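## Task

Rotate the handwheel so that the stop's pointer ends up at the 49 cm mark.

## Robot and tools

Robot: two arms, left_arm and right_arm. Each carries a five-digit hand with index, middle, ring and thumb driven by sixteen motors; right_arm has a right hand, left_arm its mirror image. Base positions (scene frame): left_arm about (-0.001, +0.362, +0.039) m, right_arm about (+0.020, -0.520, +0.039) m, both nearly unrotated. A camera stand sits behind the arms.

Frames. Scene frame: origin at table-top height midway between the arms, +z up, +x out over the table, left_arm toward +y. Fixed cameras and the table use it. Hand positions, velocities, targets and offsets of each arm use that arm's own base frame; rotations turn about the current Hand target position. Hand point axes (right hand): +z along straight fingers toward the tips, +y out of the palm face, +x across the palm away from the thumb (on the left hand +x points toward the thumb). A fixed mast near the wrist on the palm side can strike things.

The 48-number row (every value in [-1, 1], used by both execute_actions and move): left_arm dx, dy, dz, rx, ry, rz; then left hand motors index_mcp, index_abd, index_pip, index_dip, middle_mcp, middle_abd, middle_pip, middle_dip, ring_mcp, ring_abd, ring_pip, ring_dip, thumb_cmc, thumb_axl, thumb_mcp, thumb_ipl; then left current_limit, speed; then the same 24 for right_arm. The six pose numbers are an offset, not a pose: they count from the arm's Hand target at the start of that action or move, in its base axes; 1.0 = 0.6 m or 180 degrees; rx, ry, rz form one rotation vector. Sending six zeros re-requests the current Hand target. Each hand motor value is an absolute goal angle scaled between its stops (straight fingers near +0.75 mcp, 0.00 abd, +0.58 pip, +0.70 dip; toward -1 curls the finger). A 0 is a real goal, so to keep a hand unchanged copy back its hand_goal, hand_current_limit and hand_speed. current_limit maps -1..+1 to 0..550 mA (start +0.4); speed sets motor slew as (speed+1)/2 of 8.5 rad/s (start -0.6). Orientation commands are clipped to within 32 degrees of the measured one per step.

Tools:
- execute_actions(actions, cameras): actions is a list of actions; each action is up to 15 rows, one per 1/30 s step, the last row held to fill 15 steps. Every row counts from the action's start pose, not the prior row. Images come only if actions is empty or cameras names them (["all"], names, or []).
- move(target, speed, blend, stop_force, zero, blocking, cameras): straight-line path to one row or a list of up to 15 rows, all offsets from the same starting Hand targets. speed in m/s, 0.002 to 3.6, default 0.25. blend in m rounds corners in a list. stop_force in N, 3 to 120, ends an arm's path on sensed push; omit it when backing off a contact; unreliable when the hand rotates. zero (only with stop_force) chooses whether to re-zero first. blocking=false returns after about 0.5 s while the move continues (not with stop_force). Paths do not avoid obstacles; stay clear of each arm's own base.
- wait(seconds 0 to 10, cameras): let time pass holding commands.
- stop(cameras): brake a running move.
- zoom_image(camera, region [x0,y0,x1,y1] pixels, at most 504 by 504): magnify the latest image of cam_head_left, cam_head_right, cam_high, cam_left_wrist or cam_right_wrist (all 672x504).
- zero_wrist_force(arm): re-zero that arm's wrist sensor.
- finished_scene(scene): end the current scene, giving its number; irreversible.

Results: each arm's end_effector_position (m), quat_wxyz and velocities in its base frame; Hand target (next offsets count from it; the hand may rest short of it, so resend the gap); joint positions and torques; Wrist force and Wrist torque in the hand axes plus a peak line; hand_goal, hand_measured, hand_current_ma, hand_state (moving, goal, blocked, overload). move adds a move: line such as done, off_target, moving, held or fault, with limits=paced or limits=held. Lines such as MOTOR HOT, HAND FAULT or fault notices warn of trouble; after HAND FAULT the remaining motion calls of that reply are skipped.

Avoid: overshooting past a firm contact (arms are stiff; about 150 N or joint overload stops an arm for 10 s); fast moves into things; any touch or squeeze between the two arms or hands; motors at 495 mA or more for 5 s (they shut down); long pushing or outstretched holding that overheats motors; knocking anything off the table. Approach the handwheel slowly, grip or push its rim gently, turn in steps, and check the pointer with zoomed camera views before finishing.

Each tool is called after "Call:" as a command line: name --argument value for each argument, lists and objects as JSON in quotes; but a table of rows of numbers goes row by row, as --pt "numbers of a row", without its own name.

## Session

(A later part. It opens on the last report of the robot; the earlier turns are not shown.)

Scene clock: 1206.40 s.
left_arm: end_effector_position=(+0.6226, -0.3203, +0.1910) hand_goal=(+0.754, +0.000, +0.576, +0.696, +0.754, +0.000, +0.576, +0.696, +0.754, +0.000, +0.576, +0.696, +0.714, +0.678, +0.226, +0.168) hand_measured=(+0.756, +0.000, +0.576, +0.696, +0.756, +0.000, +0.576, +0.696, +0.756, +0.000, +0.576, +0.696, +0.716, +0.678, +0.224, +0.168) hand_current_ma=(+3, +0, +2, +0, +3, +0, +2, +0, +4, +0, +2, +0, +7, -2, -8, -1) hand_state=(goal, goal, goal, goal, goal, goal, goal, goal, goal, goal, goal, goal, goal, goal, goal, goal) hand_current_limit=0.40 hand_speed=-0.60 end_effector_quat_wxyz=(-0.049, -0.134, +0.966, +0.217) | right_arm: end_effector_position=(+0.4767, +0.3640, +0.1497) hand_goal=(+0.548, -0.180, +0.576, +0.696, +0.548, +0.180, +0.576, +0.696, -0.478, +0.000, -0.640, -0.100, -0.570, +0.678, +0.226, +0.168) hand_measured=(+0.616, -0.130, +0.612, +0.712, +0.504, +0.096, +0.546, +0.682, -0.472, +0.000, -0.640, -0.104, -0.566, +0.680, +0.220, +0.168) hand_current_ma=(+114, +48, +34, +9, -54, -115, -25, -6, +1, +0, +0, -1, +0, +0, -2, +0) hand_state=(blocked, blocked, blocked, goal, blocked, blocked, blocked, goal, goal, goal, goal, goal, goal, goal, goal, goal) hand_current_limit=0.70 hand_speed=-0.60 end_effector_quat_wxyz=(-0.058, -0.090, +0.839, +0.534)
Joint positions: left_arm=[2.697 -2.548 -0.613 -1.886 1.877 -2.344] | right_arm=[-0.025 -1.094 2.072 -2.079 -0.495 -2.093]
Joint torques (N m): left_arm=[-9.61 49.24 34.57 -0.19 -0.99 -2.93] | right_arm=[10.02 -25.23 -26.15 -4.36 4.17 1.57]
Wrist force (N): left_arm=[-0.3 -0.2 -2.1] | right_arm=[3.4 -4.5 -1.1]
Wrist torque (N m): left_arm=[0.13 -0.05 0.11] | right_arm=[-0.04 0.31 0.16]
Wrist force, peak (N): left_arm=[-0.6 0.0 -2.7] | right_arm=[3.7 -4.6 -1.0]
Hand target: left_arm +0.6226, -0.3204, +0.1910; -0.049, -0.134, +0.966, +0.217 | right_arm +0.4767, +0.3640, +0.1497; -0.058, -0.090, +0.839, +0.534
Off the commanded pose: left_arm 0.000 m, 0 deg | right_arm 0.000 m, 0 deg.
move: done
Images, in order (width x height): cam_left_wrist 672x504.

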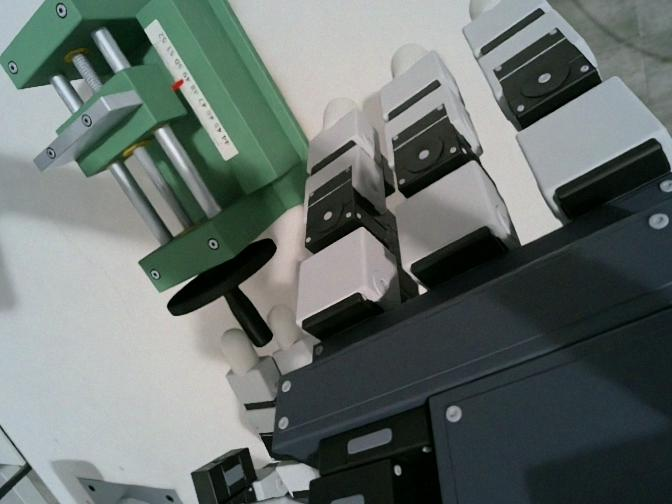

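Call:
zoom_image --camera "cam_left_wrist" --region '[155, 55, 215, 115]'

Scaled by 8.400 from the camera's 672x504 image, which has a finer 960x720 frame.

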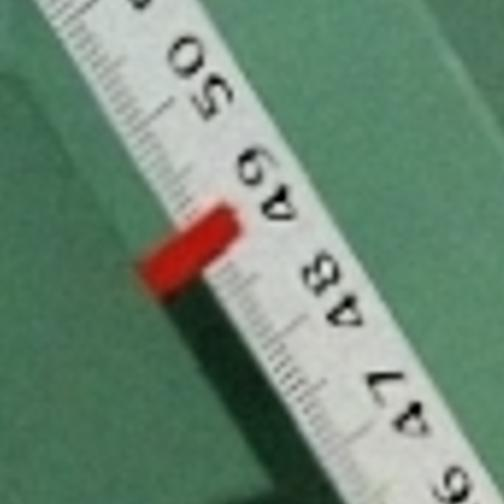

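Call:
move --pt "0 0 0 0 0 0 0.754 0 0.576 0.696 0.754 0 0.576 0.696 0.754 0 0.576 0.696 0.714 0.678 0.226 0.168 0.4 -0.6 0.0143 0.0031 -0.1103 0 0 0 0.548 -0.16 0.576 0.696 0.548 0.16 0.576 0.696 -0.479 0 -0.64 -0.1 -0.571 0.678 0.226 0.168 0.7 -0.6" --pt "0 0 0 0 0 0 0.754 0 0.576 0.696 0.754 0 0.576 0.696 0.754 0 0.576 0.696 0.714 0.678 0.226 0.168 0.4 -0.6 -0.1079 -0.0231 -0.1103 0 0 0 0.548 -0.16 0.576 0.696 0.548 0.16 0.576 0.696 -0.479 0 -0.64 -0.1 -0.571 0.678 0.226 0.168 0.7 -0.6" --pt "0 0 0 0 0 0 0.754 0 0.576 0.696 0.754 0 0.576 0.696 0.754 0 0.576 0.696 0.714 0.678 0.226 0.168 0.4 -0.6 -0.1079 -0.0231 0.0147 0 0 0 0.548 -0.16 0.576 0.696 0.548 0.16 0.576 0.696 -0.479 0 -0.64 -0.1 -0.571 0.678 0.226 0.168 0.7 -0.6" --pt "0 0 0 0 0 0 0.754 0 0.576 0.696 0.754 0 0.576 0.696 0.754 0 0.576 0.696 0.714 0.678 0.226 0.168 0.4 -0.6 0.0143 0.0031 0.0147 0 0 0 0.548 -0.16 0.576 0.696 0.548 0.16 0.576 0.696 -0.479 0 -0.64 -0.1 -0.571 0.678 0.226 0.168 0.7 -0.6" --pt "0 0 0 0 0 0 0.754 0 0.576 0.696 0.754 0 0.576 0.696 0.754 0 0.576 0.696 0.714 0.678 0.226 0.168 0.4 -0.6 0.0143 0.0031 -0.1103 0 0 0 0.548 -0.16 0.576 0.696 0.548 0.16 0.576 0.696 -0.479 0 -0.64 -0.1 -0.571 0.678 0.226 0.168 0.7 -0.6" --pt "0 0 0 0 0 0 0.754 0 0.576 0.696 0.754 0 0.576 0.696 0.754 0 0.576 0.696 0.714 0.678 0.226 0.168 0.4 -0.6 -0.1079 -0.0231 -0.1103 0 0 0 0.548 -0.16 0.576 0.696 0.548 0.16 0.576 0.696 -0.479 0 -0.64 -0.1 -0.571 0.678 0.226 0.168 0.7 -0.6" --pt "0 0 0 0 0 0 0.754 0 0.576 0.696 0.754 0 0.576 0.696 0.754 0 0.576 0.696 0.714 0.678 0.226 0.168 0.4 -0.6 -0.1079 -0.0231 0.0147 0 0 0 0.548 -0.16 0.576 0.696 0.548 0.16 0.576 0.696 -0.479 0 -0.64 -0.1 -0.571 0.678 0.226 0.168 0.7 -0.6" --pt "0 0 0 0 0 0 0.754 0 0.576 0.696 0.754 0 0.576 0.696 0.754 0 0.576 0.696 0.714 0.678 0.226 0.168 0.4 -0.6 0 0 0.0147 0 0 0 0.548 -0.16 0.576 0.696 0.548 0.16 0.576 0.696 -0.479 0 -0.64 -0.1 -0.571 0.678 0.226 0.168 0.7 -0.6" --speed 0.1 --blend 0.013 --cameras '["cam_head_left","cam_left_wrist"]'

Call:
zoom_image --camera "cam_left_wrist" --region '[150, 200, 320, 400]'

Call:
zoom_image --camera "cam_left_wrist" --region '[155, 55, 215, 115]'

Scene clock: 1265.47 s.
left_arm: end_effector_position=(+0.6226, -0.3204, +0.1910) hand_goal=(+0.754, +0.000, +0.576, +0.696, +0.754, +0.000, +0.576, +0.696, +0.754, +0.000, +0.576, +0.696, +0.714, +0.678, +0.226, +0.168) hand_measured=(+0.756, +0.000, +0.576, +0.696, +0.756, +0.000, +0.576, +0.696, +0.756, +0.000, +0.576, +0.696, +0.716, +0.678, +0.224, +0.168) hand_current_ma=(+3, +0, +2, +0, +3, +0, +2, +0, +4, +0, +2, +0, +7, -2, -8, -1) hand_state=(goal, goal, goal, goal, goal, goal, goal, goal, goal, goal, goal, goal, goal, goal, goal, goal) hand_current_limit=0.40 hand_speed=-0.60 end_effector_quat_wxyz=(-0.049, -0.134, +0.966, +0.217) | right_arm: end_effector_position=(+0.4766, +0.3640, +0.1585) hand_goal=(+0.548, -0.160, +0.576, +0.696, +0.548, +0.160, +0.576, +0.696, -0.478, +0.000, -0.640, -0.100, -0.570, +0.678, +0.226, +0.168) hand_measured=(+0.600, -0.134, +0.596, +0.698, +0.476, +0.108, +0.532, +0.684, -0.472, +0.000, -0.640, -0.104, -0.568, +0.680, +0.220, +0.168) hand_current_ma=(+69, +15, +12, +0, -125, -49, -46, -5, +1, +0, +0, -1, +0, +0, -2, +0) hand_state=(blocked, blocked, goal, goal, blocked, blocked, blocked, goal, goal, goal, goal, goal, goal, goal, goal, goal) hand_current_limit=0.70 hand_speed=-0.60 end_effector_quat_wxyz=(-0.058, -0.090, +0.839, +0.534)
Joint positions: left_arm=[2.697 -2.548 -0.612 -1.886 1.877 -2.344] | right_arm=[-0.025 -1.114 2.068 -2.056 -0.495 -2.093]
Joint torques (N m): left_arm=[-7.88 49.19 35.11 -0.17 -0.98 -2.74] | right_arm=[11.05 -22.5 -27.11 -2.29 3.69 2.21]
Wrist force (N): left_arm=[-0.2 -0.4 -1.9] | right_arm=[0.0 -2.2 0.1]
Wrist torque (N m): left_arm=[0.09 -0.07 0.13] | right_arm=[-0.20 -0.14 0.04]
Wrist force, peak (N): left_arm=[-0.6 -0.3 -2.7] | right_arm=[2.7 0.8 -6.1]
Hand target: left_arm +0.6226, -0.3204, +0.1910; -0.049, -0.134, +0.966, +0.217 | right_arm +0.4767, +0.3640, +0.1585; -0.058, -0.090, +0.839, +0.534
Off the commanded pose: left_arm 0.000 m, 0 deg | right_arm 0.000 m, 0 deg.
move: done
Images, in order (width x height): cam_head_left 672x504, cam_left_wrist 672x504.

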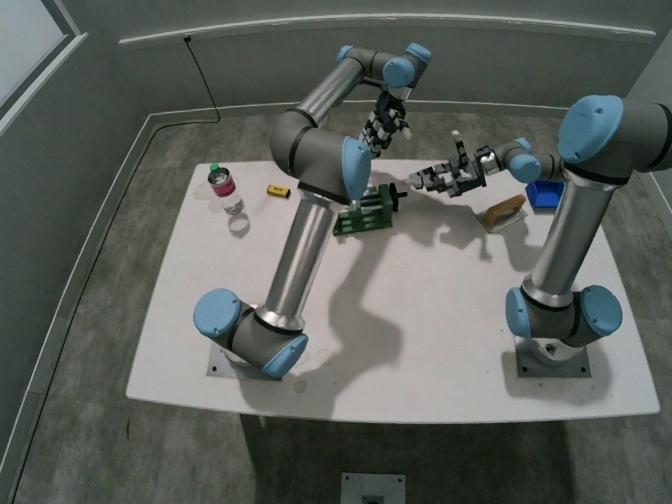

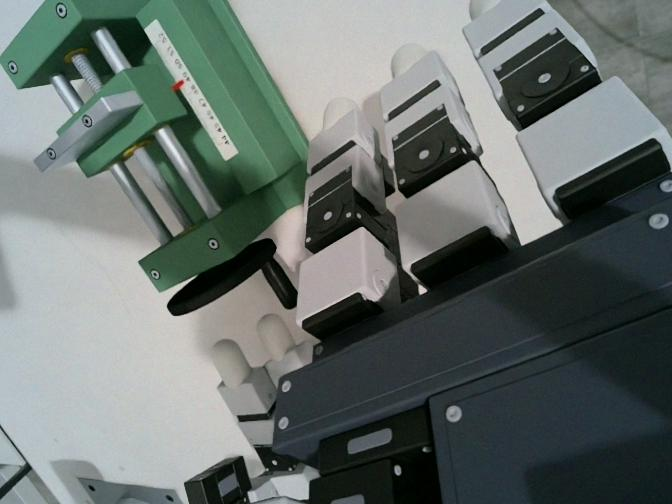

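Scaled by 2.520 from the camera's 672x504 image, which has a finer 960x720 frame.

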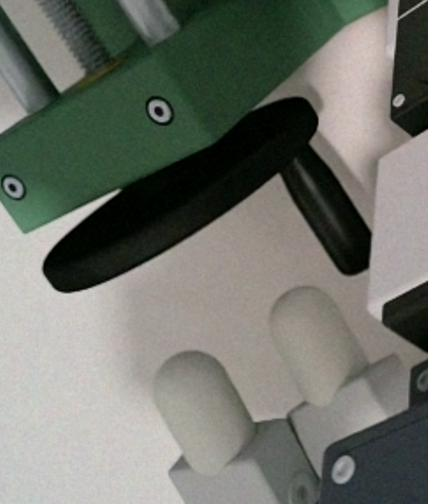

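Scaled by 8.400 from the camera's 672x504 image, which has a finer 960x720 frame.

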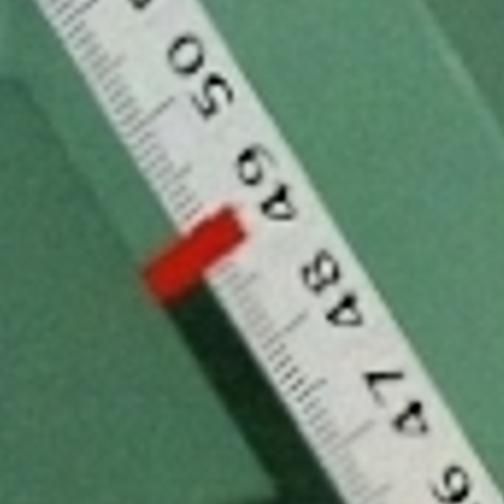

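Call:
move --pt "0 0 0 0 0 0 0.754 0 0.576 0.696 0.754 0 0.576 0.696 0.754 0 0.576 0.696 0.714 0.678 0.226 0.168 0.4 -0.6 0.0175 -0.1 0 0 0 0 0.754 0.06 0.576 0.696 0.754 -0.06 0.576 0.696 -0.479 0 -0.64 -0.1 -0.571 0.678 0.226 0.168 0.7 -0.6" --pt "0 0 0 0 0 0 0.754 0 0.576 0.696 0.754 0 0.576 0.696 0.754 0 0.576 0.696 0.714 0.678 0.226 0.168 0.4 -0.6 0.1772 -0.085 -0.1598 -0.107 0.4917 -0.235 0.754 0.06 0.576 0.696 0.754 -0.06 0.576 0.696 -0.479 0 -0.64 -0.1 -0.571 0.678 0.226 0.168 0.7 -0.6" --speed 0.4 --cameras '["cam_head_left","cam_left_wrist","cam_high"]'

Call:
zoom_image --camera "cam_head_left" --region '[380, 150, 480, 225]'

Call:
zoom_image --camera "cam_left_wrist" --region '[150, 200, 300, 400]'

Call:
zoom_image --camera "cam_high" --region '[240, 130, 340, 205]'

Scene clock: 1304.73 s.
left_arm: end_effector_position=(+0.6226, -0.3204, +0.1910) hand_goal=(+0.754, +0.000, +0.576, +0.696, +0.754, +0.000, +0.576, +0.696, +0.754, +0.000, +0.576, +0.696, +0.714, +0.678, +0.226, +0.168) hand_measured=(+0.756, +0.000, +0.576, +0.696, +0.756, +0.000, +0.576, +0.696, +0.756, +0.000, +0.576, +0.696, +0.716, +0.678, +0.224, +0.168) hand_current_ma=(+3, +0, +2, +0, +3, +0, +2, +0, +4, +0, +2, +0, +7, -2, -8, -1) hand_state=(goal, goal, goal, goal, goal, goal, goal, goal, goal, goal, goal, goal, goal, goal, goal, goal) hand_current_limit=0.40 hand_speed=-0.60 end_effector_quat_wxyz=(-0.049, -0.134, +0.966, +0.217) | right_arm: end_effector_position=(+0.5830, +0.3130, +0.0626) hand_goal=(+0.754, +0.060, +0.576, +0.696, +0.754, -0.060, +0.576, +0.696, -0.478, +0.000, -0.640, -0.100, -0.570, +0.678, +0.226, +0.168) hand_measured=(+0.754, +0.060, +0.578, +0.698, +0.754, -0.056, +0.576, +0.694, -0.472, +0.000, -0.640, -0.104, -0.564, +0.680, +0.220, +0.168) hand_current_ma=(+0, +0, +0, +0, +0, +0, +0, +0, +1, +0, +0, -1, +2, +0, -2, +0) hand_state=(goal, goal, goal, goal, goal, goal, goal, goal, goal, goal, goal, goal, goal, goal, goal, goal) hand_current_limit=0.70 hand_speed=-0.60 end_effector_quat_wxyz=(-0.446, +0.584, +0.608, +0.299)
Joint positions: left_arm=[2.697 -2.548 -0.612 -1.886 1.877 -2.344] | right_arm=[-0.046 -1.088 1.948 -1.925 -0.504 -0.389]
Joint torques (N m): left_arm=[-0.22 49.25 33.32 -0.06 -0.57 -1.79] | right_arm=[10.68 -42.56 -5.79 -3.88 -0.89 2.16]
Wrist force (N): left_arm=[-0.4 -0.3 -2.5] | right_arm=[-1.5 -0.1 -0.1]
Wrist torque (N m): left_arm=[0.15 -0.05 0.11] | right_arm=[0.16 0.00 -0.18]
Wrist force, peak (N): left_arm=[-0.3 -0.1 -2.8] | right_arm=[-0.5 -2.5 0.1]
Hand target: left_arm +0.6226, -0.3204, +0.1910; -0.049, -0.134, +0.966, +0.217 | right_arm +0.5830, +0.3130, +0.0626; -0.446, +0.584, +0.608, +0.299
Off the commanded pose: left_arm 0.000 m, 0 deg | right_arm 0.000 m, 0 deg.
move: done
Images, in order (width x height): cam_head_left 672x504, cam_high 672x504, cam_left_wrist 672x504.

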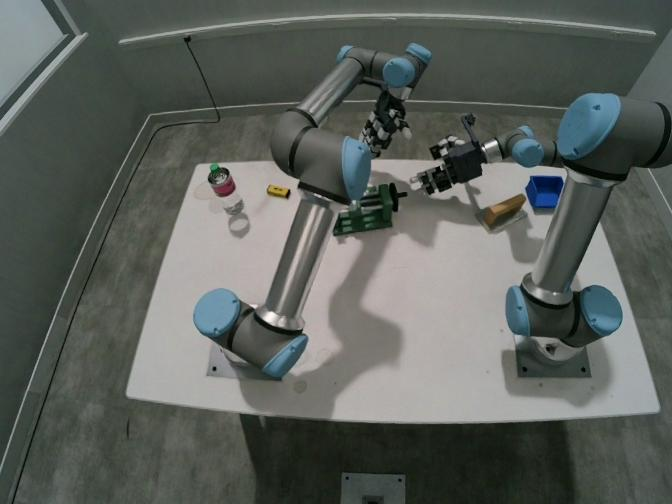

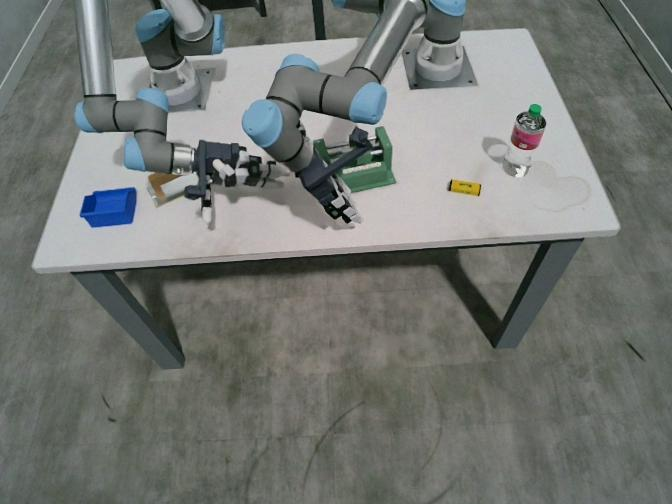

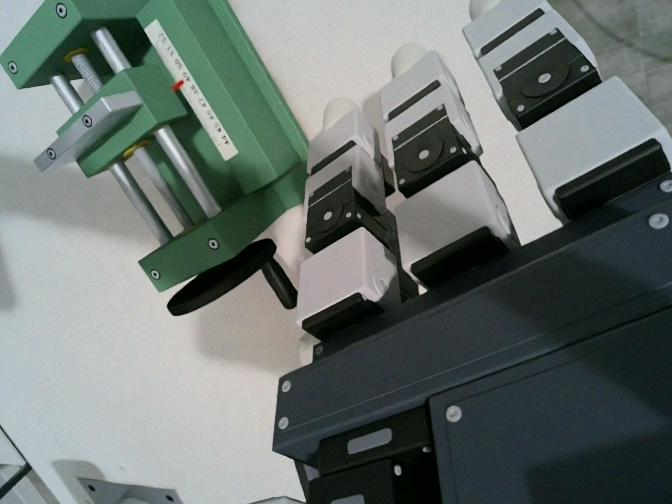

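Scaled by 5.040 from the camera's 672x504 image, which has a finer 960x720 frame.

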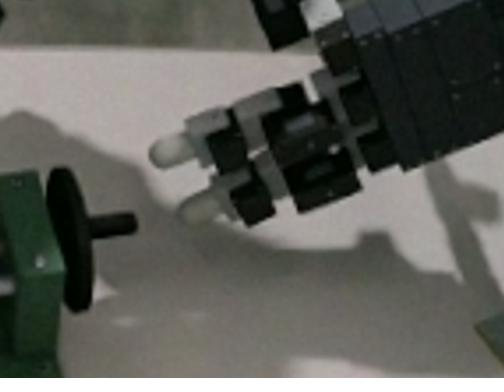

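Scaled by 2.520 from the camera's 672x504 image, which has a finer 960x720 frame.

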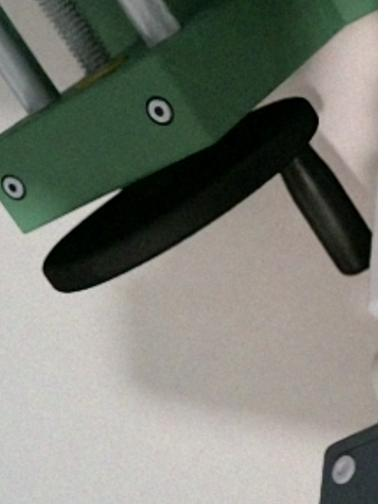

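Scaled by 5.040 from the camera's 672x504 image, which has a finer 960x720 frame.

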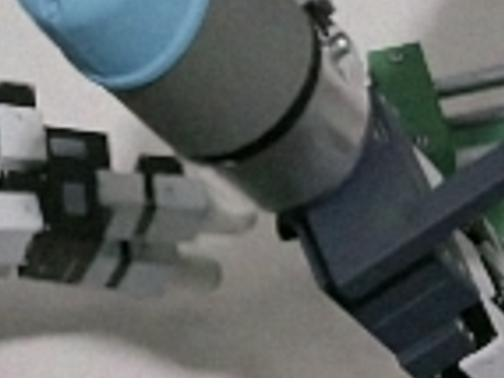

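Call:
move --target '[0,0,0,0,0,0,0.754,0,0.576,0.696,0.754,0,0.576,0.696,0.754,0,0.576,0.696,0.714,0.678,0.226,0.168,0.4,-0.6, -0.0315,0.0275,-0.0307,0,0,0,0.754,0.06,0.576,0.696,0.754,-0.06,0.576,0.696,-0.479,0,-0.64,-0.1,-0.571,0.678,0.226,0.168,0.7,-0.6]' --speed 0.2 --cameras '["cam_head_left","cam_left_wrist","cam_high"]'

Call:
zoom_image --camera "cam_head_left" --region '[380, 160, 460, 220]'

Call:
zoom_image --camera "cam_left_wrist" --region '[150, 220, 310, 420]'

Scene clock: 1318.93 s.
left_arm: end_effector_position=(+0.6226, -0.3204, +0.1910) hand_goal=(+0.754, +0.000, +0.576, +0.696, +0.754, +0.000, +0.576, +0.696, +0.754, +0.000, +0.576, +0.696, +0.714, +0.678, +0.226, +0.168) hand_measured=(+0.756, +0.000, +0.576, +0.696, +0.756, +0.000, +0.576, +0.696, +0.756, +0.000, +0.576, +0.696, +0.716, +0.678, +0.224, +0.168) hand_current_ma=(+3, +0, +2, +0, +3, +0, +2, +0, +4, +0, +2, +0, +7, -2, -8, -1) hand_state=(goal, goal, goal, goal, goal, goal, goal, goal, goal, goal, goal, goal, goal, goal, goal, goal) hand_current_limit=0.40 hand_speed=-0.60 end_effector_quat_wxyz=(-0.049, -0.134, +0.966, +0.217) | right_arm: end_effector_position=(+0.5641, +0.3295, +0.0442) hand_goal=(+0.754, +0.060, +0.576, +0.696, +0.754, -0.060, +0.576, +0.696, -0.478, +0.000, -0.640, -0.100, -0.570, +0.678, +0.226, +0.168) hand_measured=(+0.754, +0.060, +0.578, +0.698, +0.754, -0.056, +0.576, +0.694, -0.472, +0.000, -0.640, -0.104, -0.564, +0.680, +0.220, +0.168) hand_current_ma=(+0, +0, +0, +0, +0, +0, +0, +0, +1, +0, +0, -1, +2, +0, -2, +0) hand_state=(goal, goal, goal, goal, goal, goal, goal, goal, goal, goal, goal, goal, goal, goal, goal, goal) hand_current_limit=0.70 hand_speed=-0.60 end_effector_quat_wxyz=(-0.446, +0.584, +0.608, +0.299)
Joint positions: left_arm=[2.697 -2.548 -0.612 -1.886 1.877 -2.344] | right_arm=[-0.017 -1.07 2.009 -2.053 -0.491 -0.334]
Joint torques (N m): left_arm=[2.67 50.08 32.35 -0.05 -0.39 -1.5] | right_arm=[10.72 -25.49 -4.46 -4.36 3.72 2.25]
Wrist force (N): left_arm=[-0.3 -0.6 -2.1] | right_arm=[-1.6 -0.1 -0.1]
Wrist torque (N m): left_arm=[0.07 -0.06 0.13] | right_arm=[0.15 0.01 -0.18]
Wrist force, peak (N): left_arm=[-0.5 -0.5 -2.6] | right_arm=[-2.1 0.2 0.0]
Hand target: left_arm +0.6226, -0.3204, +0.1910; -0.049, -0.134, +0.966, +0.217 | right_arm +0.5641, +0.3295, +0.0442; -0.446, +0.584, +0.608, +0.299
Off the commanded pose: left_arm 0.000 m, 0 deg | right_arm 0.000 m, 0 deg.
move: done
Images, in order (width x height): cam_head_left 672x504, cam_high 672x504, cam_left_wrist 672x504.

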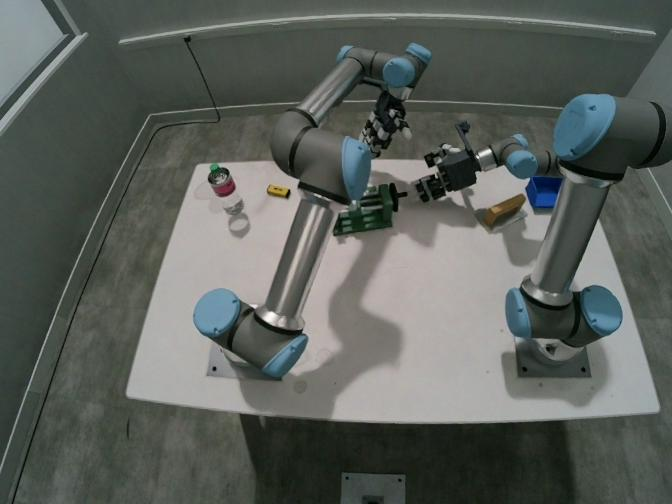

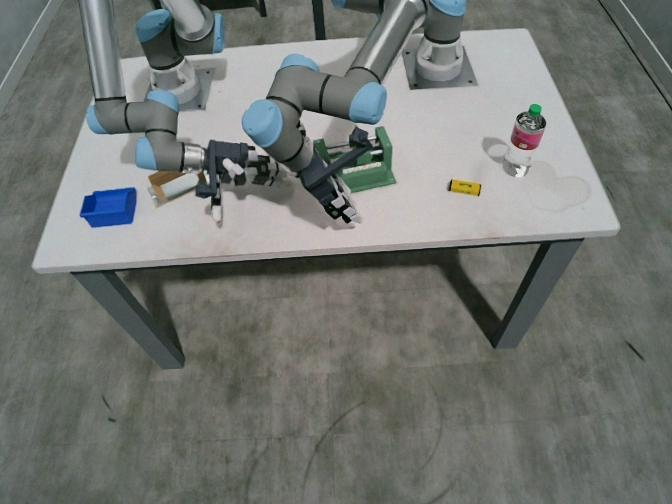

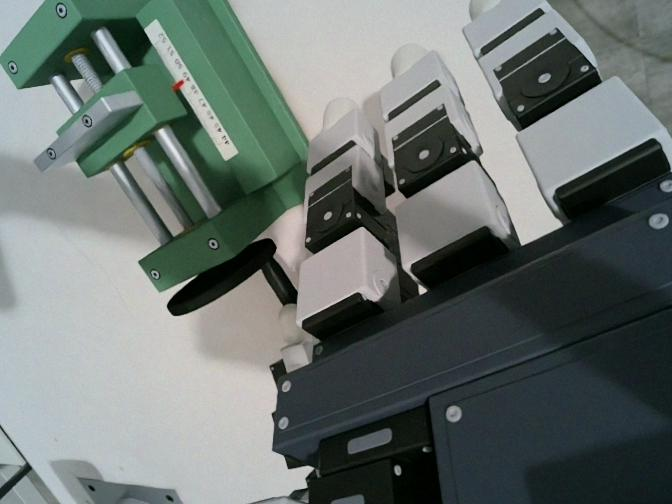

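Scaled by 6.300 from the camera's 672x504 image, which has a finer 960x720 frame.

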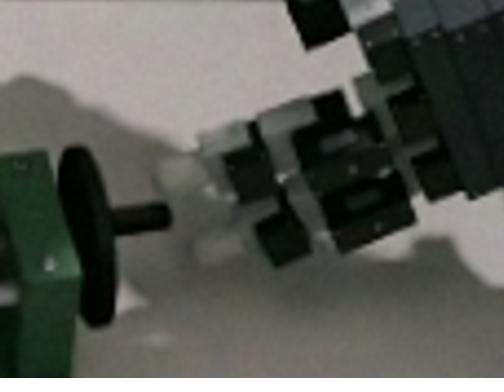

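Scaled by 2.520 from the camera's 672x504 image, which has a finer 960x720 frame.

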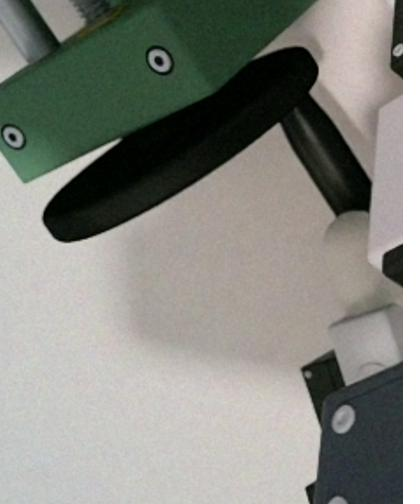

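Call:
move --pt "0 0 0 0 0 0 0.754 0 0.576 0.696 0.754 0 0.576 0.696 0.754 0 0.576 0.696 0.714 0.678 0.226 0.168 0.4 -0.6 -0.0065 -0.0014 0.0067 0 0 0 0.754 0.06 0.576 0.696 0.754 -0.06 0.576 0.696 -0.479 0 -0.64 -0.1 -0.571 0.678 0.226 0.168 0.7 -0.6" --pt "0 0 0 0 0 0 0.754 0 0.576 0.696 0.754 0 0.576 0.696 0.754 0 0.576 0.696 0.714 0.678 0.226 0.168 0.4 -0.6 -0.017 0.0475 0.0067 0 0 0 0.754 0.06 0.576 0.696 0.754 -0.06 0.576 0.696 -0.479 0 -0.64 -0.1 -0.571 0.678 0.226 0.168 0.7 -0.6" --speed 0.1 --cameras '["cam_head_left","cam_left_wrist"]'

Call:
zoom_image --camera "cam_head_left" --region '[380, 160, 460, 220]'

Call:
zoom_image --camera "cam_left_wrist" --region '[150, 220, 310, 420]'

Scene clock: 1334.70 s.
left_arm: end_effector_position=(+0.6226, -0.3204, +0.1910) hand_goal=(+0.754, +0.000, +0.576, +0.696, +0.754, +0.000, +0.576, +0.696, +0.754, +0.000, +0.576, +0.696, +0.714, +0.678, +0.226, +0.168) hand_measured=(+0.756, +0.000, +0.576, +0.696, +0.756, +0.000, +0.576, +0.696, +0.756, +0.000, +0.576, +0.696, +0.716, +0.678, +0.224, +0.168) hand_current_ma=(+3, +0, +2, +0, +3, +0, +2, +0, +4, +0, +2, +0, +7, -2, -8, -1) hand_state=(goal, goal, goal, goal, goal, goal, goal, goal, goal, goal, goal, goal, goal, goal, goal, goal) hand_current_limit=0.40 hand_speed=-0.60 end_effector_quat_wxyz=(-0.049, -0.134, +0.966, +0.217) | right_arm: end_effector_position=(+0.5539, +0.3580, +0.0482) hand_goal=(+0.754, +0.060, +0.576, +0.696, +0.754, -0.060, +0.576, +0.696, -0.478, +0.000, -0.640, -0.100, -0.570, +0.678, +0.226, +0.168) hand_measured=(+0.754, +0.060, +0.578, +0.698, +0.754, -0.056, +0.576, +0.694, -0.472, +0.000, -0.640, -0.104, -0.564, +0.680, +0.220, +0.168) hand_current_ma=(+0, +0, +0, +0, +0, +0, +0, +0, +1, +0, +0, -1, +2, +0, -2, +0) hand_state=(goal, goal, goal, goal, goal, goal, goal, goal, goal, goal, goal, goal, goal, goal, goal, goal) hand_current_limit=0.70 hand_speed=-0.60 end_effector_quat_wxyz=(-0.446, +0.584, +0.608, +0.299)
Joint positions: left_arm=[2.697 -2.548 -0.612 -1.886 1.877 -2.344] | right_arm=[0.038 -1.07 2.03 -2.17 -0.469 -0.225]
Joint torques (N m): left_arm=[4.71 50.26 31.98 -0.04 -0.22 -1.11] | right_arm=[10.76 -26.25 -4.52 -4.27 3.66 1.93]
Wrist force (N): left_arm=[-0.4 -0.2 -2.4] | right_arm=[-1.8 0.0 0.0]
Wrist torque (N m): left_arm=[0.15 -0.05 0.11] | right_arm=[0.17 0.04 -0.21]
Wrist force, peak (N): left_arm=[-0.4 -0.2 -2.7] | right_arm=[-2.2 -0.1 -0.4]
Hand target: left_arm +0.6226, -0.3204, +0.1910; -0.049, -0.134, +0.966, +0.217 | right_arm +0.5539, +0.3580, +0.0482; -0.446, +0.584, +0.608, +0.299
Off the commanded pose: left_arm 0.000 m, 0 deg | right_arm 0.000 m, 0 deg.
move: done
Images, in order (width x height): cam_head_left 672x504, cam_left_wrist 672x504.

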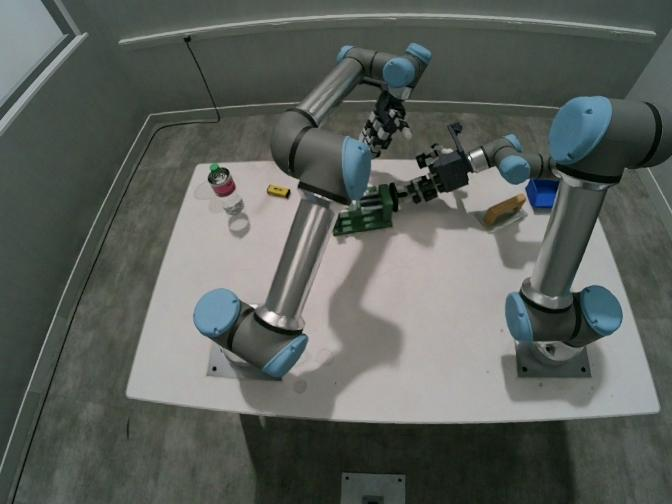

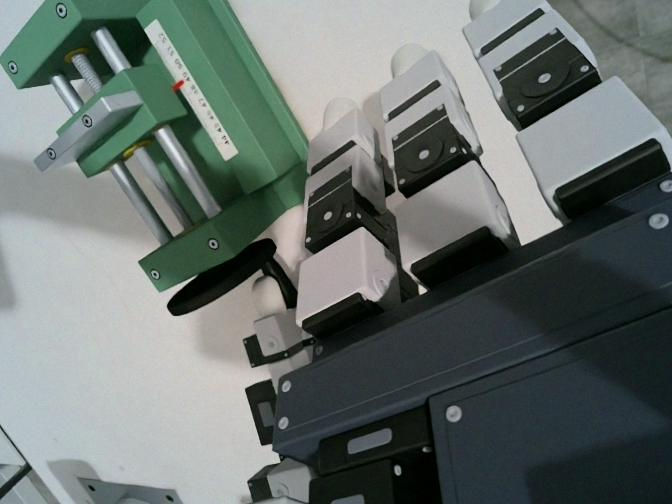

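Scaled by 6.300 from the camera's 672x504 image, which has a finer 960x720 frame.

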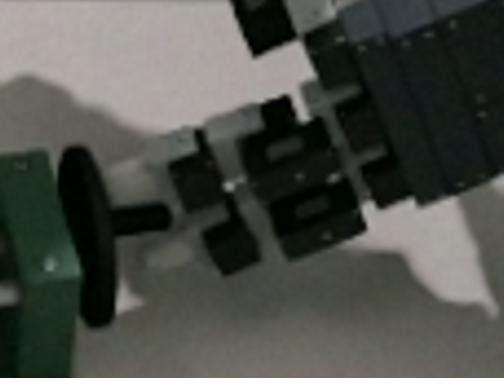

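Scaled by 2.520 from the camera's 672x504 image, which has a finer 960x720 frame.

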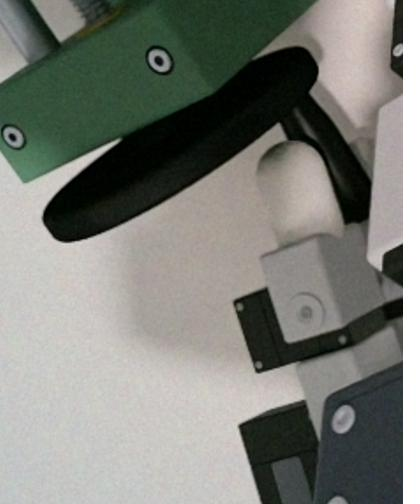

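Call:
move --pt "0 0 0 0 0 0 0.754 0 0.576 0.696 0.754 0 0.576 0.696 0.754 0 0.576 0.696 0.714 0.678 0.226 0.168 0.4 -0.6 0.021 -0.0978 0 0 0 0 0.754 0.06 0.576 0.696 0.754 -0.06 0.576 0.696 -0.479 0 -0.64 -0.1 -0.571 0.678 0.226 0.168 0.7 -0.6" --pt "0 0 0 0 0 0 0.754 0 0.576 0.696 0.754 0 0.576 0.696 0.754 0 0.576 0.696 0.714 0.678 0.226 0.168 0.4 -0.6 0.046 -0.065 0.0445 0.0107 -0.0492 0.0235 0.754 -0.417 0.576 0.696 -0.479 0 -0.64 -0.1 -0.479 0 -0.64 -0.1 -0.571 0.678 0.226 0.168 0.7 -0.6" --pt "0 0 0 0 0 0 0.754 0 0.576 0.696 0.754 0 0.576 0.696 0.754 0 0.576 0.696 0.714 0.678 0.226 0.168 0.4 -0.6 0.0302 0.0083 0.0445 0.0107 -0.0492 0.0235 0.754 -0.417 0.576 0.696 -0.479 0 -0.64 -0.1 -0.479 0 -0.64 -0.1 -0.571 0.678 0.226 0.168 0.7 -0.6" --speed 0.3 --cameras '["cam_head_left","cam_left_wrist"]'

Call:
zoom_image --camera "cam_head_left" --region '[380, 160, 460, 220]'

Call:
zoom_image --camera "cam_left_wrist" --region '[150, 220, 310, 420]'

Scene clock: 1446.07 s.
left_arm: end_effector_position=(+0.6226, -0.3204, +0.1910) hand_goal=(+0.754, +0.000, +0.576, +0.696, +0.754, +0.000, +0.576, +0.696, +0.754, +0.000, +0.576, +0.696, +0.714, +0.678, +0.226, +0.168) hand_measured=(+0.756, +0.000, +0.576, +0.696, +0.756, +0.000, +0.576, +0.696, +0.756, +0.000, +0.576, +0.696, +0.716, +0.678, +0.224, +0.168) hand_current_ma=(+3, +0, +2, +0, +3, +0, +2, +0, +4, +0, +2, +0, +7, -2, -8, -1) hand_state=(goal, goal, goal, goal, goal, goal, goal, goal, goal, goal, goal, goal, goal, goal, goal, goal) hand_current_limit=0.40 hand_speed=-0.60 end_effector_quat_wxyz=(-0.049, -0.134, +0.966, +0.217) | right_arm: end_effector_position=(+0.5720, +0.3630, +0.0749) hand_goal=(+0.754, -0.416, +0.576, +0.696, -0.478, +0.000, -0.640, -0.100, -0.478, +0.000, -0.640, -0.100, -0.570, +0.678, +0.226, +0.168) hand_measured=(+0.754, -0.404, +0.578, +0.698, -0.470, +0.002, -0.638, -0.098, -0.472, +0.000, -0.640, -0.104, -0.564, +0.680, +0.220, +0.168) hand_current_ma=(+0, +4, +0, +0, +3, +0, +0, +0, +1, +0, +0, -1, +2, +0, -2, +0) hand_state=(goal, goal, goal, goal, goal, goal, goal, goal, goal, goal, goal, goal, goal, goal, goal, goal) hand_current_limit=0.70 hand_speed=-0.60 end_effector_quat_wxyz=(-0.418, +0.529, +0.657, +0.337)
Joint positions: left_arm=[2.697 -2.548 -0.612 -1.886 1.877 -2.344] | right_arm=[0.033 -1.079 1.984 -2.107 -0.471 -0.41]
Joint torques (N m): left_arm=[5 52.01 27.03 0.14 0.83 1.85] | right_arm=[9.96 -26.1 -5.36 -4.3 3.75 1.97]
Wrist force (N): left_arm=[-0.3 -0.2 -2.3] | right_arm=[-1.5 -0.3 0.3]
Wrist torque (N m): left_arm=[0.14 -0.07 0.12] | right_arm=[0.11 0.05 -0.10]
Wrist force, peak (N): left_arm=[-0.5 -0.2 -2.8] | right_arm=[-2.3 0.1 -0.3]
Hand target: left_arm +0.6226, -0.3204, +0.1910; -0.049, -0.134, +0.966, +0.217 | right_arm +0.5720, +0.3630, +0.0749; -0.418, +0.529, +0.657, +0.337
Off the commanded pose: left_arm 0.000 m, 0 deg | right_arm 0.000 m, 0 deg.
move: done
Images, in order (width x height): cam_head_left 672x504, cam_left_wrist 672x504.

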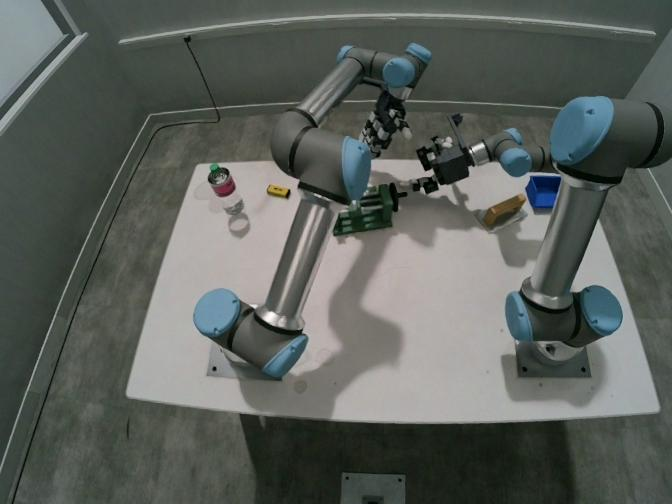

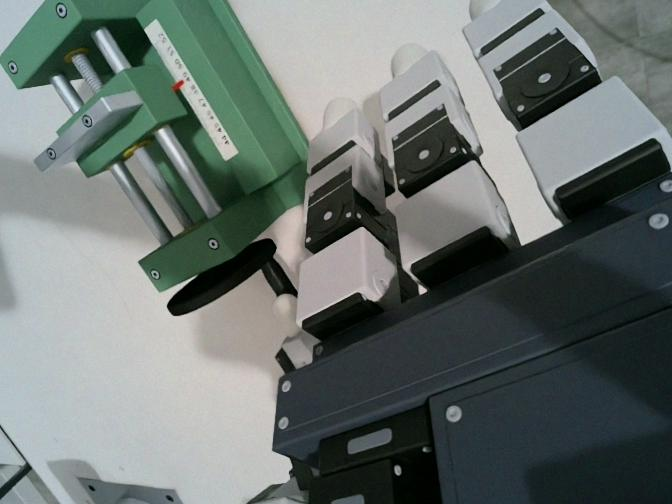

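Scaled by 6.300 from the camera's 672x504 image, which has a finer 960x720 frame.

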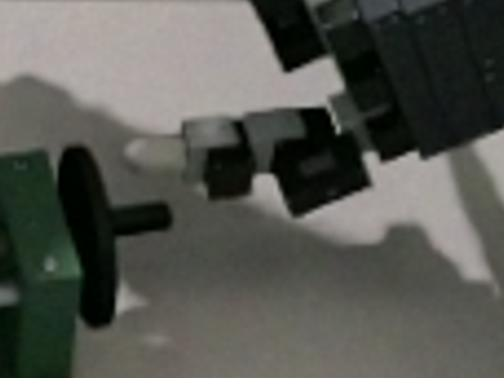

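Scaled by 2.520 from the camera's 672x504 image, which has a finer 960x720 frame.

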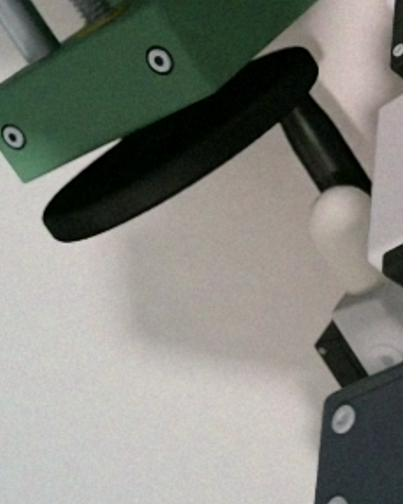

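Call:
move --pt "0 0 0 0 0 0 0.754 0 0.576 0.696 0.754 0 0.576 0.696 0.754 0 0.576 0.696 0.714 0.678 0.226 0.168 0.4 -0.6 -0.0016 -0.0003 -0.0698 0 0 0 0.754 -0.417 0.576 0.696 -0.479 0 -0.64 -0.1 -0.479 0 -0.64 -0.1 -0.571 0.678 0.226 0.168 0.7 -0.6" --pt "0 0 0 0 0 0 0.754 0 0.576 0.696 0.754 0 0.576 0.696 0.754 0 0.576 0.696 0.714 0.678 0.226 0.168 0.4 -0.6 -0.1157 -0.0248 -0.0698 0 0 0 0.754 -0.417 0.576 0.696 -0.479 0 -0.64 -0.1 -0.479 0 -0.64 -0.1 -0.571 0.678 0.226 0.168 0.7 -0.6" --pt "0 0 0 0 0 0 0.754 0 0.576 0.696 0.754 0 0.576 0.696 0.754 0 0.576 0.696 0.714 0.678 0.226 0.168 0.4 -0.6 -0.1157 -0.0248 0.0468 0 0 0 0.754 -0.417 0.576 0.696 -0.479 0 -0.64 -0.1 -0.479 0 -0.64 -0.1 -0.571 0.678 0.226 0.168 0.7 -0.6" --pt "0 0 0 0 0 0 0.754 0 0.576 0.696 0.754 0 0.576 0.696 0.754 0 0.576 0.696 0.714 0.678 0.226 0.168 0.4 -0.6 -0.0016 -0.0003 0.0468 0 0 0 0.754 -0.417 0.576 0.696 -0.479 0 -0.64 -0.1 -0.479 0 -0.64 -0.1 -0.571 0.678 0.226 0.168 0.7 -0.6" --pt "0 0 0 0 0 0 0.754 0 0.576 0.696 0.754 0 0.576 0.696 0.754 0 0.576 0.696 0.714 0.678 0.226 0.168 0.4 -0.6 0 0 0 0 0 0 0.754 -0.417 0.576 0.696 -0.479 0 -0.64 -0.1 -0.479 0 -0.64 -0.1 -0.571 0.678 0.226 0.168 0.7 -0.6" --blend '[0.012,0.012,0.012,0.012,0.0]' --speed 0.06 --cameras '["cam_head_left","cam_left_wrist"]'

Call:
zoom_image --camera "cam_head_left" --region '[380, 160, 460, 220]'

Call:
zoom_image --camera "cam_left_wrist" --region '[155, 55, 215, 115]'

Scene clock: 1490.50 s.
left_arm: end_effector_position=(+0.6226, -0.3204, +0.1910) hand_goal=(+0.754, +0.000, +0.576, +0.696, +0.754, +0.000, +0.576, +0.696, +0.754, +0.000, +0.576, +0.696, +0.714, +0.678, +0.226, +0.168) hand_measured=(+0.756, +0.000, +0.576, +0.696, +0.756, +0.000, +0.576, +0.696, +0.756, +0.000, +0.576, +0.696, +0.716, +0.678, +0.224, +0.168) hand_current_ma=(+3, +0, +2, +0, +3, +0, +2, +0, +4, +0, +2, +0, +7, -2, -8, -1) hand_state=(goal, goal, goal, goal, goal, goal, goal, goal, goal, goal, goal, goal, goal, goal, goal, goal) hand_current_limit=0.40 hand_speed=-0.60 end_effector_quat_wxyz=(-0.049, -0.134, +0.966, +0.217) | right_arm: end_effector_position=(+0.5720, +0.3630, +0.0750) hand_goal=(+0.754, -0.416, +0.576, +0.696, -0.478, +0.000, -0.640, -0.100, -0.478, +0.000, -0.640, -0.100, -0.570, +0.678, +0.226, +0.168) hand_measured=(+0.750, -0.404, +0.574, +0.694, -0.470, +0.002, -0.638, -0.098, -0.472, +0.000, -0.640, -0.104, -0.564, +0.680, +0.220, +0.168) hand_current_ma=(-1, +4, +0, +0, +3, +0, +0, +0, +1, +0, +0, -1, +2, +0, -2, +0) hand_state=(goal, goal, goal, goal, goal, goal, goal, goal, goal, goal, goal, goal, goal, goal, goal, goal) hand_current_limit=0.70 hand_speed=-0.60 end_effector_quat_wxyz=(-0.418, +0.529, +0.657, +0.337)
Joint positions: left_arm=[2.697 -2.548 -0.612 -1.886 1.877 -2.344] | right_arm=[0.033 -1.079 1.984 -2.107 -0.471 -0.409]
Joint torques (N m): left_arm=[5.02 52.36 24.74 0.14 1.25 1.29] | right_arm=[10.39 -27.02 -5.31 -4.1 3.59 2.2]
Wrist force (N): left_arm=[-0.4 -0.3 -2.2] | right_arm=[-1.5 -0.1 0.0]
Wrist torque (N m): left_arm=[0.13 -0.04 0.11] | right_arm=[0.16 0.06 -0.10]
Wrist force, peak (N): left_arm=[-0.2 -0.5 -3.0] | right_arm=[-8.1 1.9 -0.7]
Hand target: left_arm +0.6226, -0.3204, +0.1910; -0.049, -0.134, +0.966, +0.217 | right_arm +0.5720, +0.3630, +0.0749; -0.418, +0.529, +0.657, +0.337
Off the commanded pose: left_arm 0.000 m, 0 deg | right_arm 0.000 m, 0 deg.
move: done
Images, in order (width x height): cam_head_left 672x504, cam_left_wrist 672x504.

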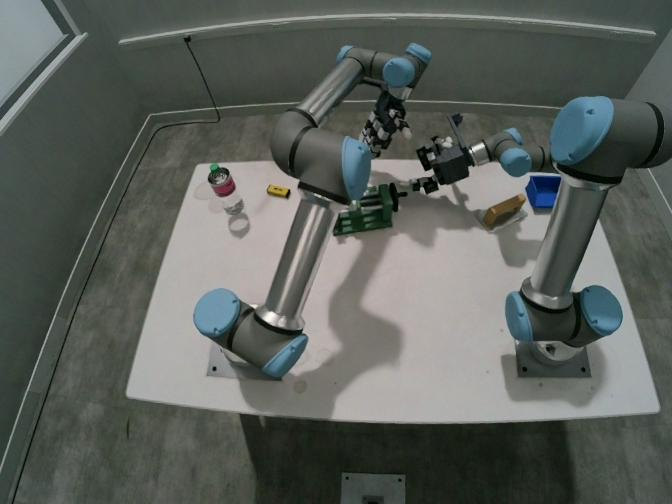

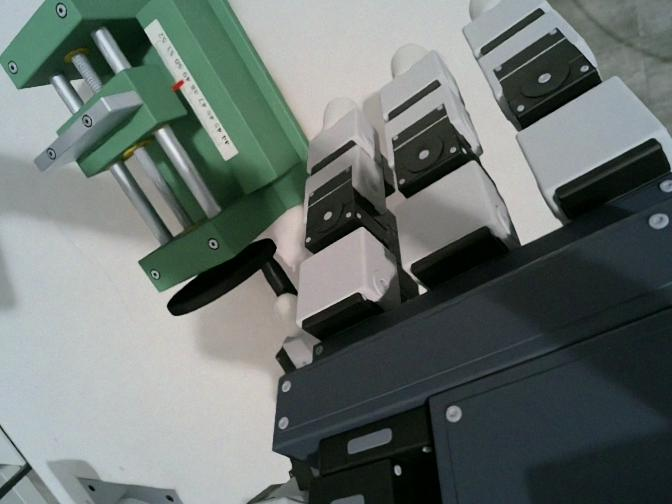

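Scaled by 6.300 from the camera's 672x504 image, which has a finer 960x720 frame.

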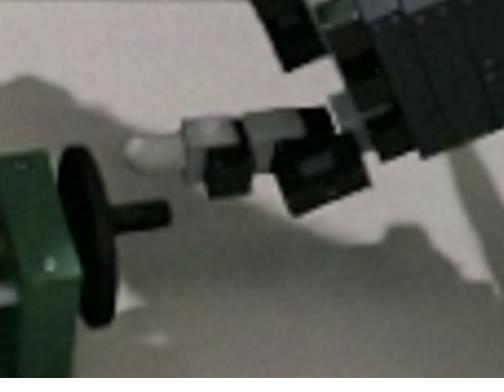

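Scaled by 8.400 from the camera's 672x504 image, which has a finer 960x720 frame.

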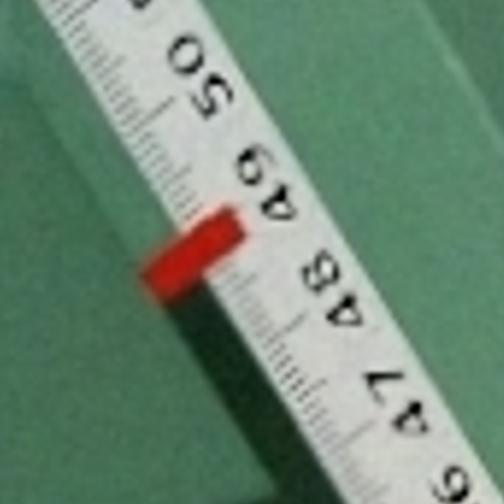

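Call:
zoom_image --camera "cam_left_wrist" --region '[150, 200, 350, 380]'

Scaled by 2.520 from the camera's 672x504 image, which has a finer 960x720 frame.

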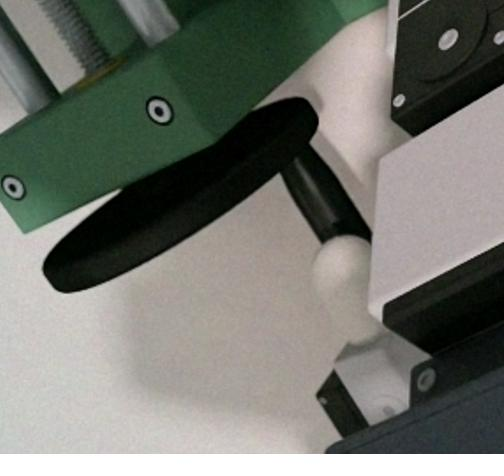

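Call:
move --target '[0,0,0,0,0,0,0.754,0,0.576,0.696,0.754,0,0.576,0.696,0.754,0,0.576,0.696,0.714,0.678,0.226,0.168,0.4,-0.6,-0.0897,-0.0192,0.0833,0,0,0,0.754,-0.417,0.576,0.696,-0.479,0,-0.64,-0.1,-0.479,0,-0.64,-0.1,-0.571,0.678,0.226,0.168,0.7,-0.6]' --speed 0.15 --cameras '["cam_head_left","cam_head_right","cam_left_wrist","cam_right_wrist","cam_high"]'

Call:
zoom_image --camera "cam_head_left" --region '[380, 160, 460, 220]'

Call:
zoom_image --camera "cam_left_wrist" --region '[150, 200, 350, 350]'

Scene clock: 1547.70 s.
left_arm: end_effector_position=(+0.6226, -0.3204, +0.1910) hand_goal=(+0.754, +0.000, +0.576, +0.696, +0.754, +0.000, +0.576, +0.696, +0.754, +0.000, +0.576, +0.696, +0.714, +0.678, +0.226, +0.168) hand_measured=(+0.756, +0.000, +0.576, +0.696, +0.756, +0.000, +0.576, +0.696, +0.756, +0.000, +0.576, +0.696, +0.716, +0.678, +0.224, +0.168) hand_current_ma=(+3, +0, +2, +0, +3, +0, +2, +0, +4, +0, +2, +0, +7, -2, -8, -1) hand_state=(goal, goal, goal, goal, goal, goal, goal, goal, goal, goal, goal, goal, goal, goal, goal, goal) hand_current_limit=0.40 hand_speed=-0.60 end_effector_quat_wxyz=(-0.049, -0.134, +0.966, +0.217) | right_arm: end_effector_position=(+0.5183, +0.3515, +0.1248) hand_goal=(+0.754, -0.416, +0.576, +0.696, -0.478, +0.000, -0.640, -0.100, -0.478, +0.000, -0.640, -0.100, -0.570, +0.678, +0.226, +0.168) hand_measured=(+0.752, -0.404, +0.574, +0.694, -0.470, +0.002, -0.638, -0.098, -0.472, +0.000, -0.640, -0.104, -0.564, +0.680, +0.220, +0.168) hand_current_ma=(+0, +4, +0, +0, +3, +0, +0, +0, +1, +0, +0, -1, +2, +0, -2, +0) hand_state=(goal, goal, goal, goal, goal, goal, goal, goal, goal, goal, goal, goal, goal, goal, goal, goal) hand_current_limit=0.70 hand_speed=-0.60 end_effector_quat_wxyz=(-0.418, +0.529, +0.657, +0.337)
Joint positions: left_arm=[2.697 -2.548 -0.612 -1.886 1.877 -2.344] | right_arm=[0.013 -1.281 2.106 -1.99 -0.478 -0.45]
Joint torques (N m): left_arm=[4.46 53.09 22.02 0.16 1.82 0.93] | right_arm=[-9.86 -35.01 -6.43 0.46 -0.88 -2.9]
Wrist force (N): left_arm=[-0.6 -0.2 -2.4] | right_arm=[-1.8 -0.4 0.0]
Wrist torque (N m): left_arm=[0.15 -0.01 0.09] | right_arm=[0.11 0.08 0.04]
Wrist force, peak (N): left_arm=[-0.4 -0.1 -3.0] | right_arm=[-2.0 0.8 0.1]
Hand target: left_arm +0.6226, -0.3204, +0.1910; -0.049, -0.134, +0.966, +0.217 | right_arm +0.5182, +0.3515, +0.1249; -0.418, +0.529, +0.657, +0.337
Off the commanded pose: left_arm 0.000 m, 0 deg | right_arm 0.000 m, 0 deg.
move: done

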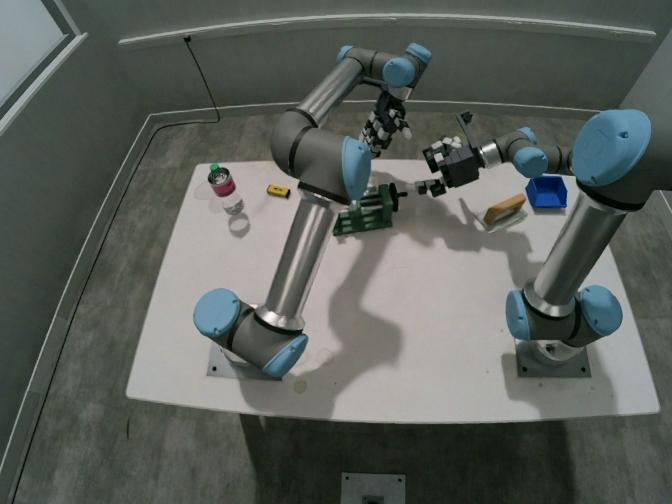

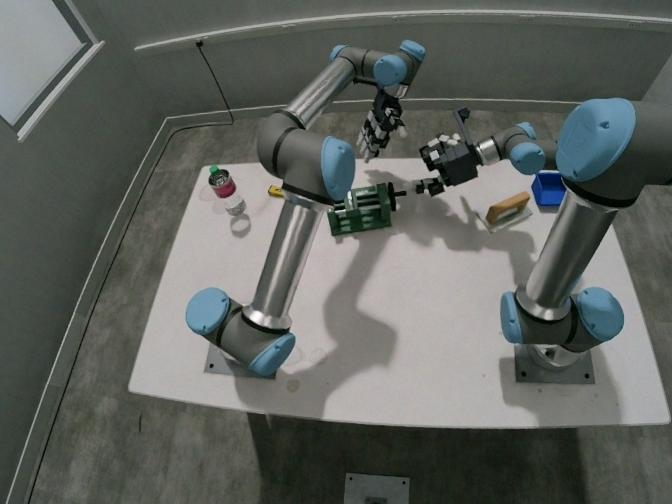

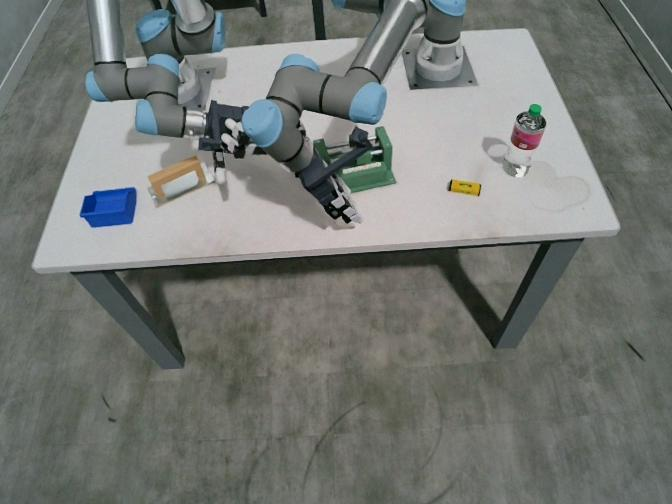

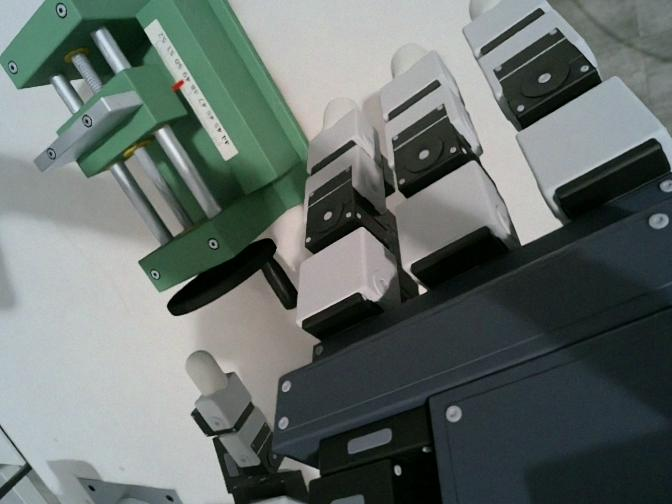

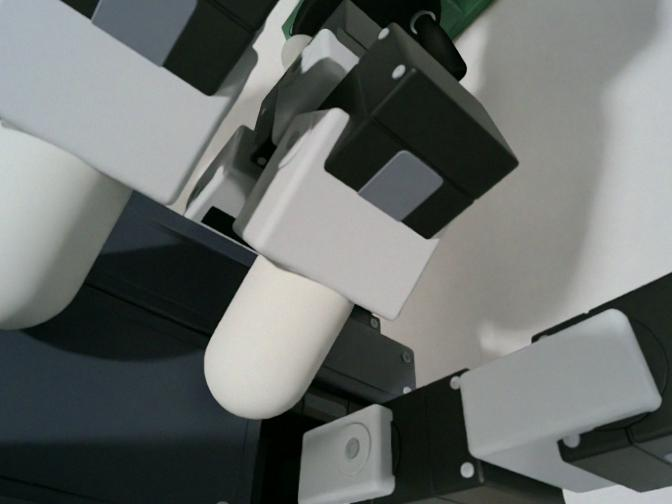

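Scaled by 6.300 from the camera's 672x504 image, which has a finer 960x720 frame.

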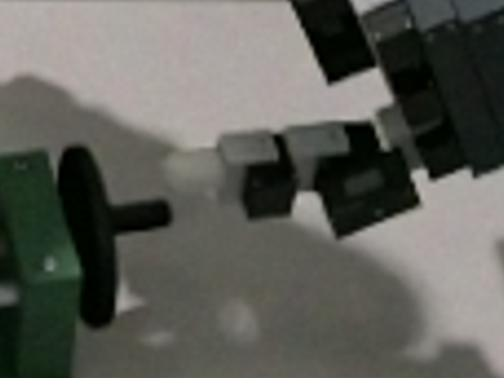

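Scaled by 2.520 from the camera's 672x504 image, which has a finer 960x720 frame.

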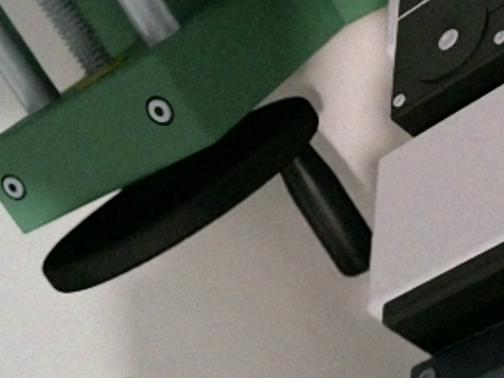

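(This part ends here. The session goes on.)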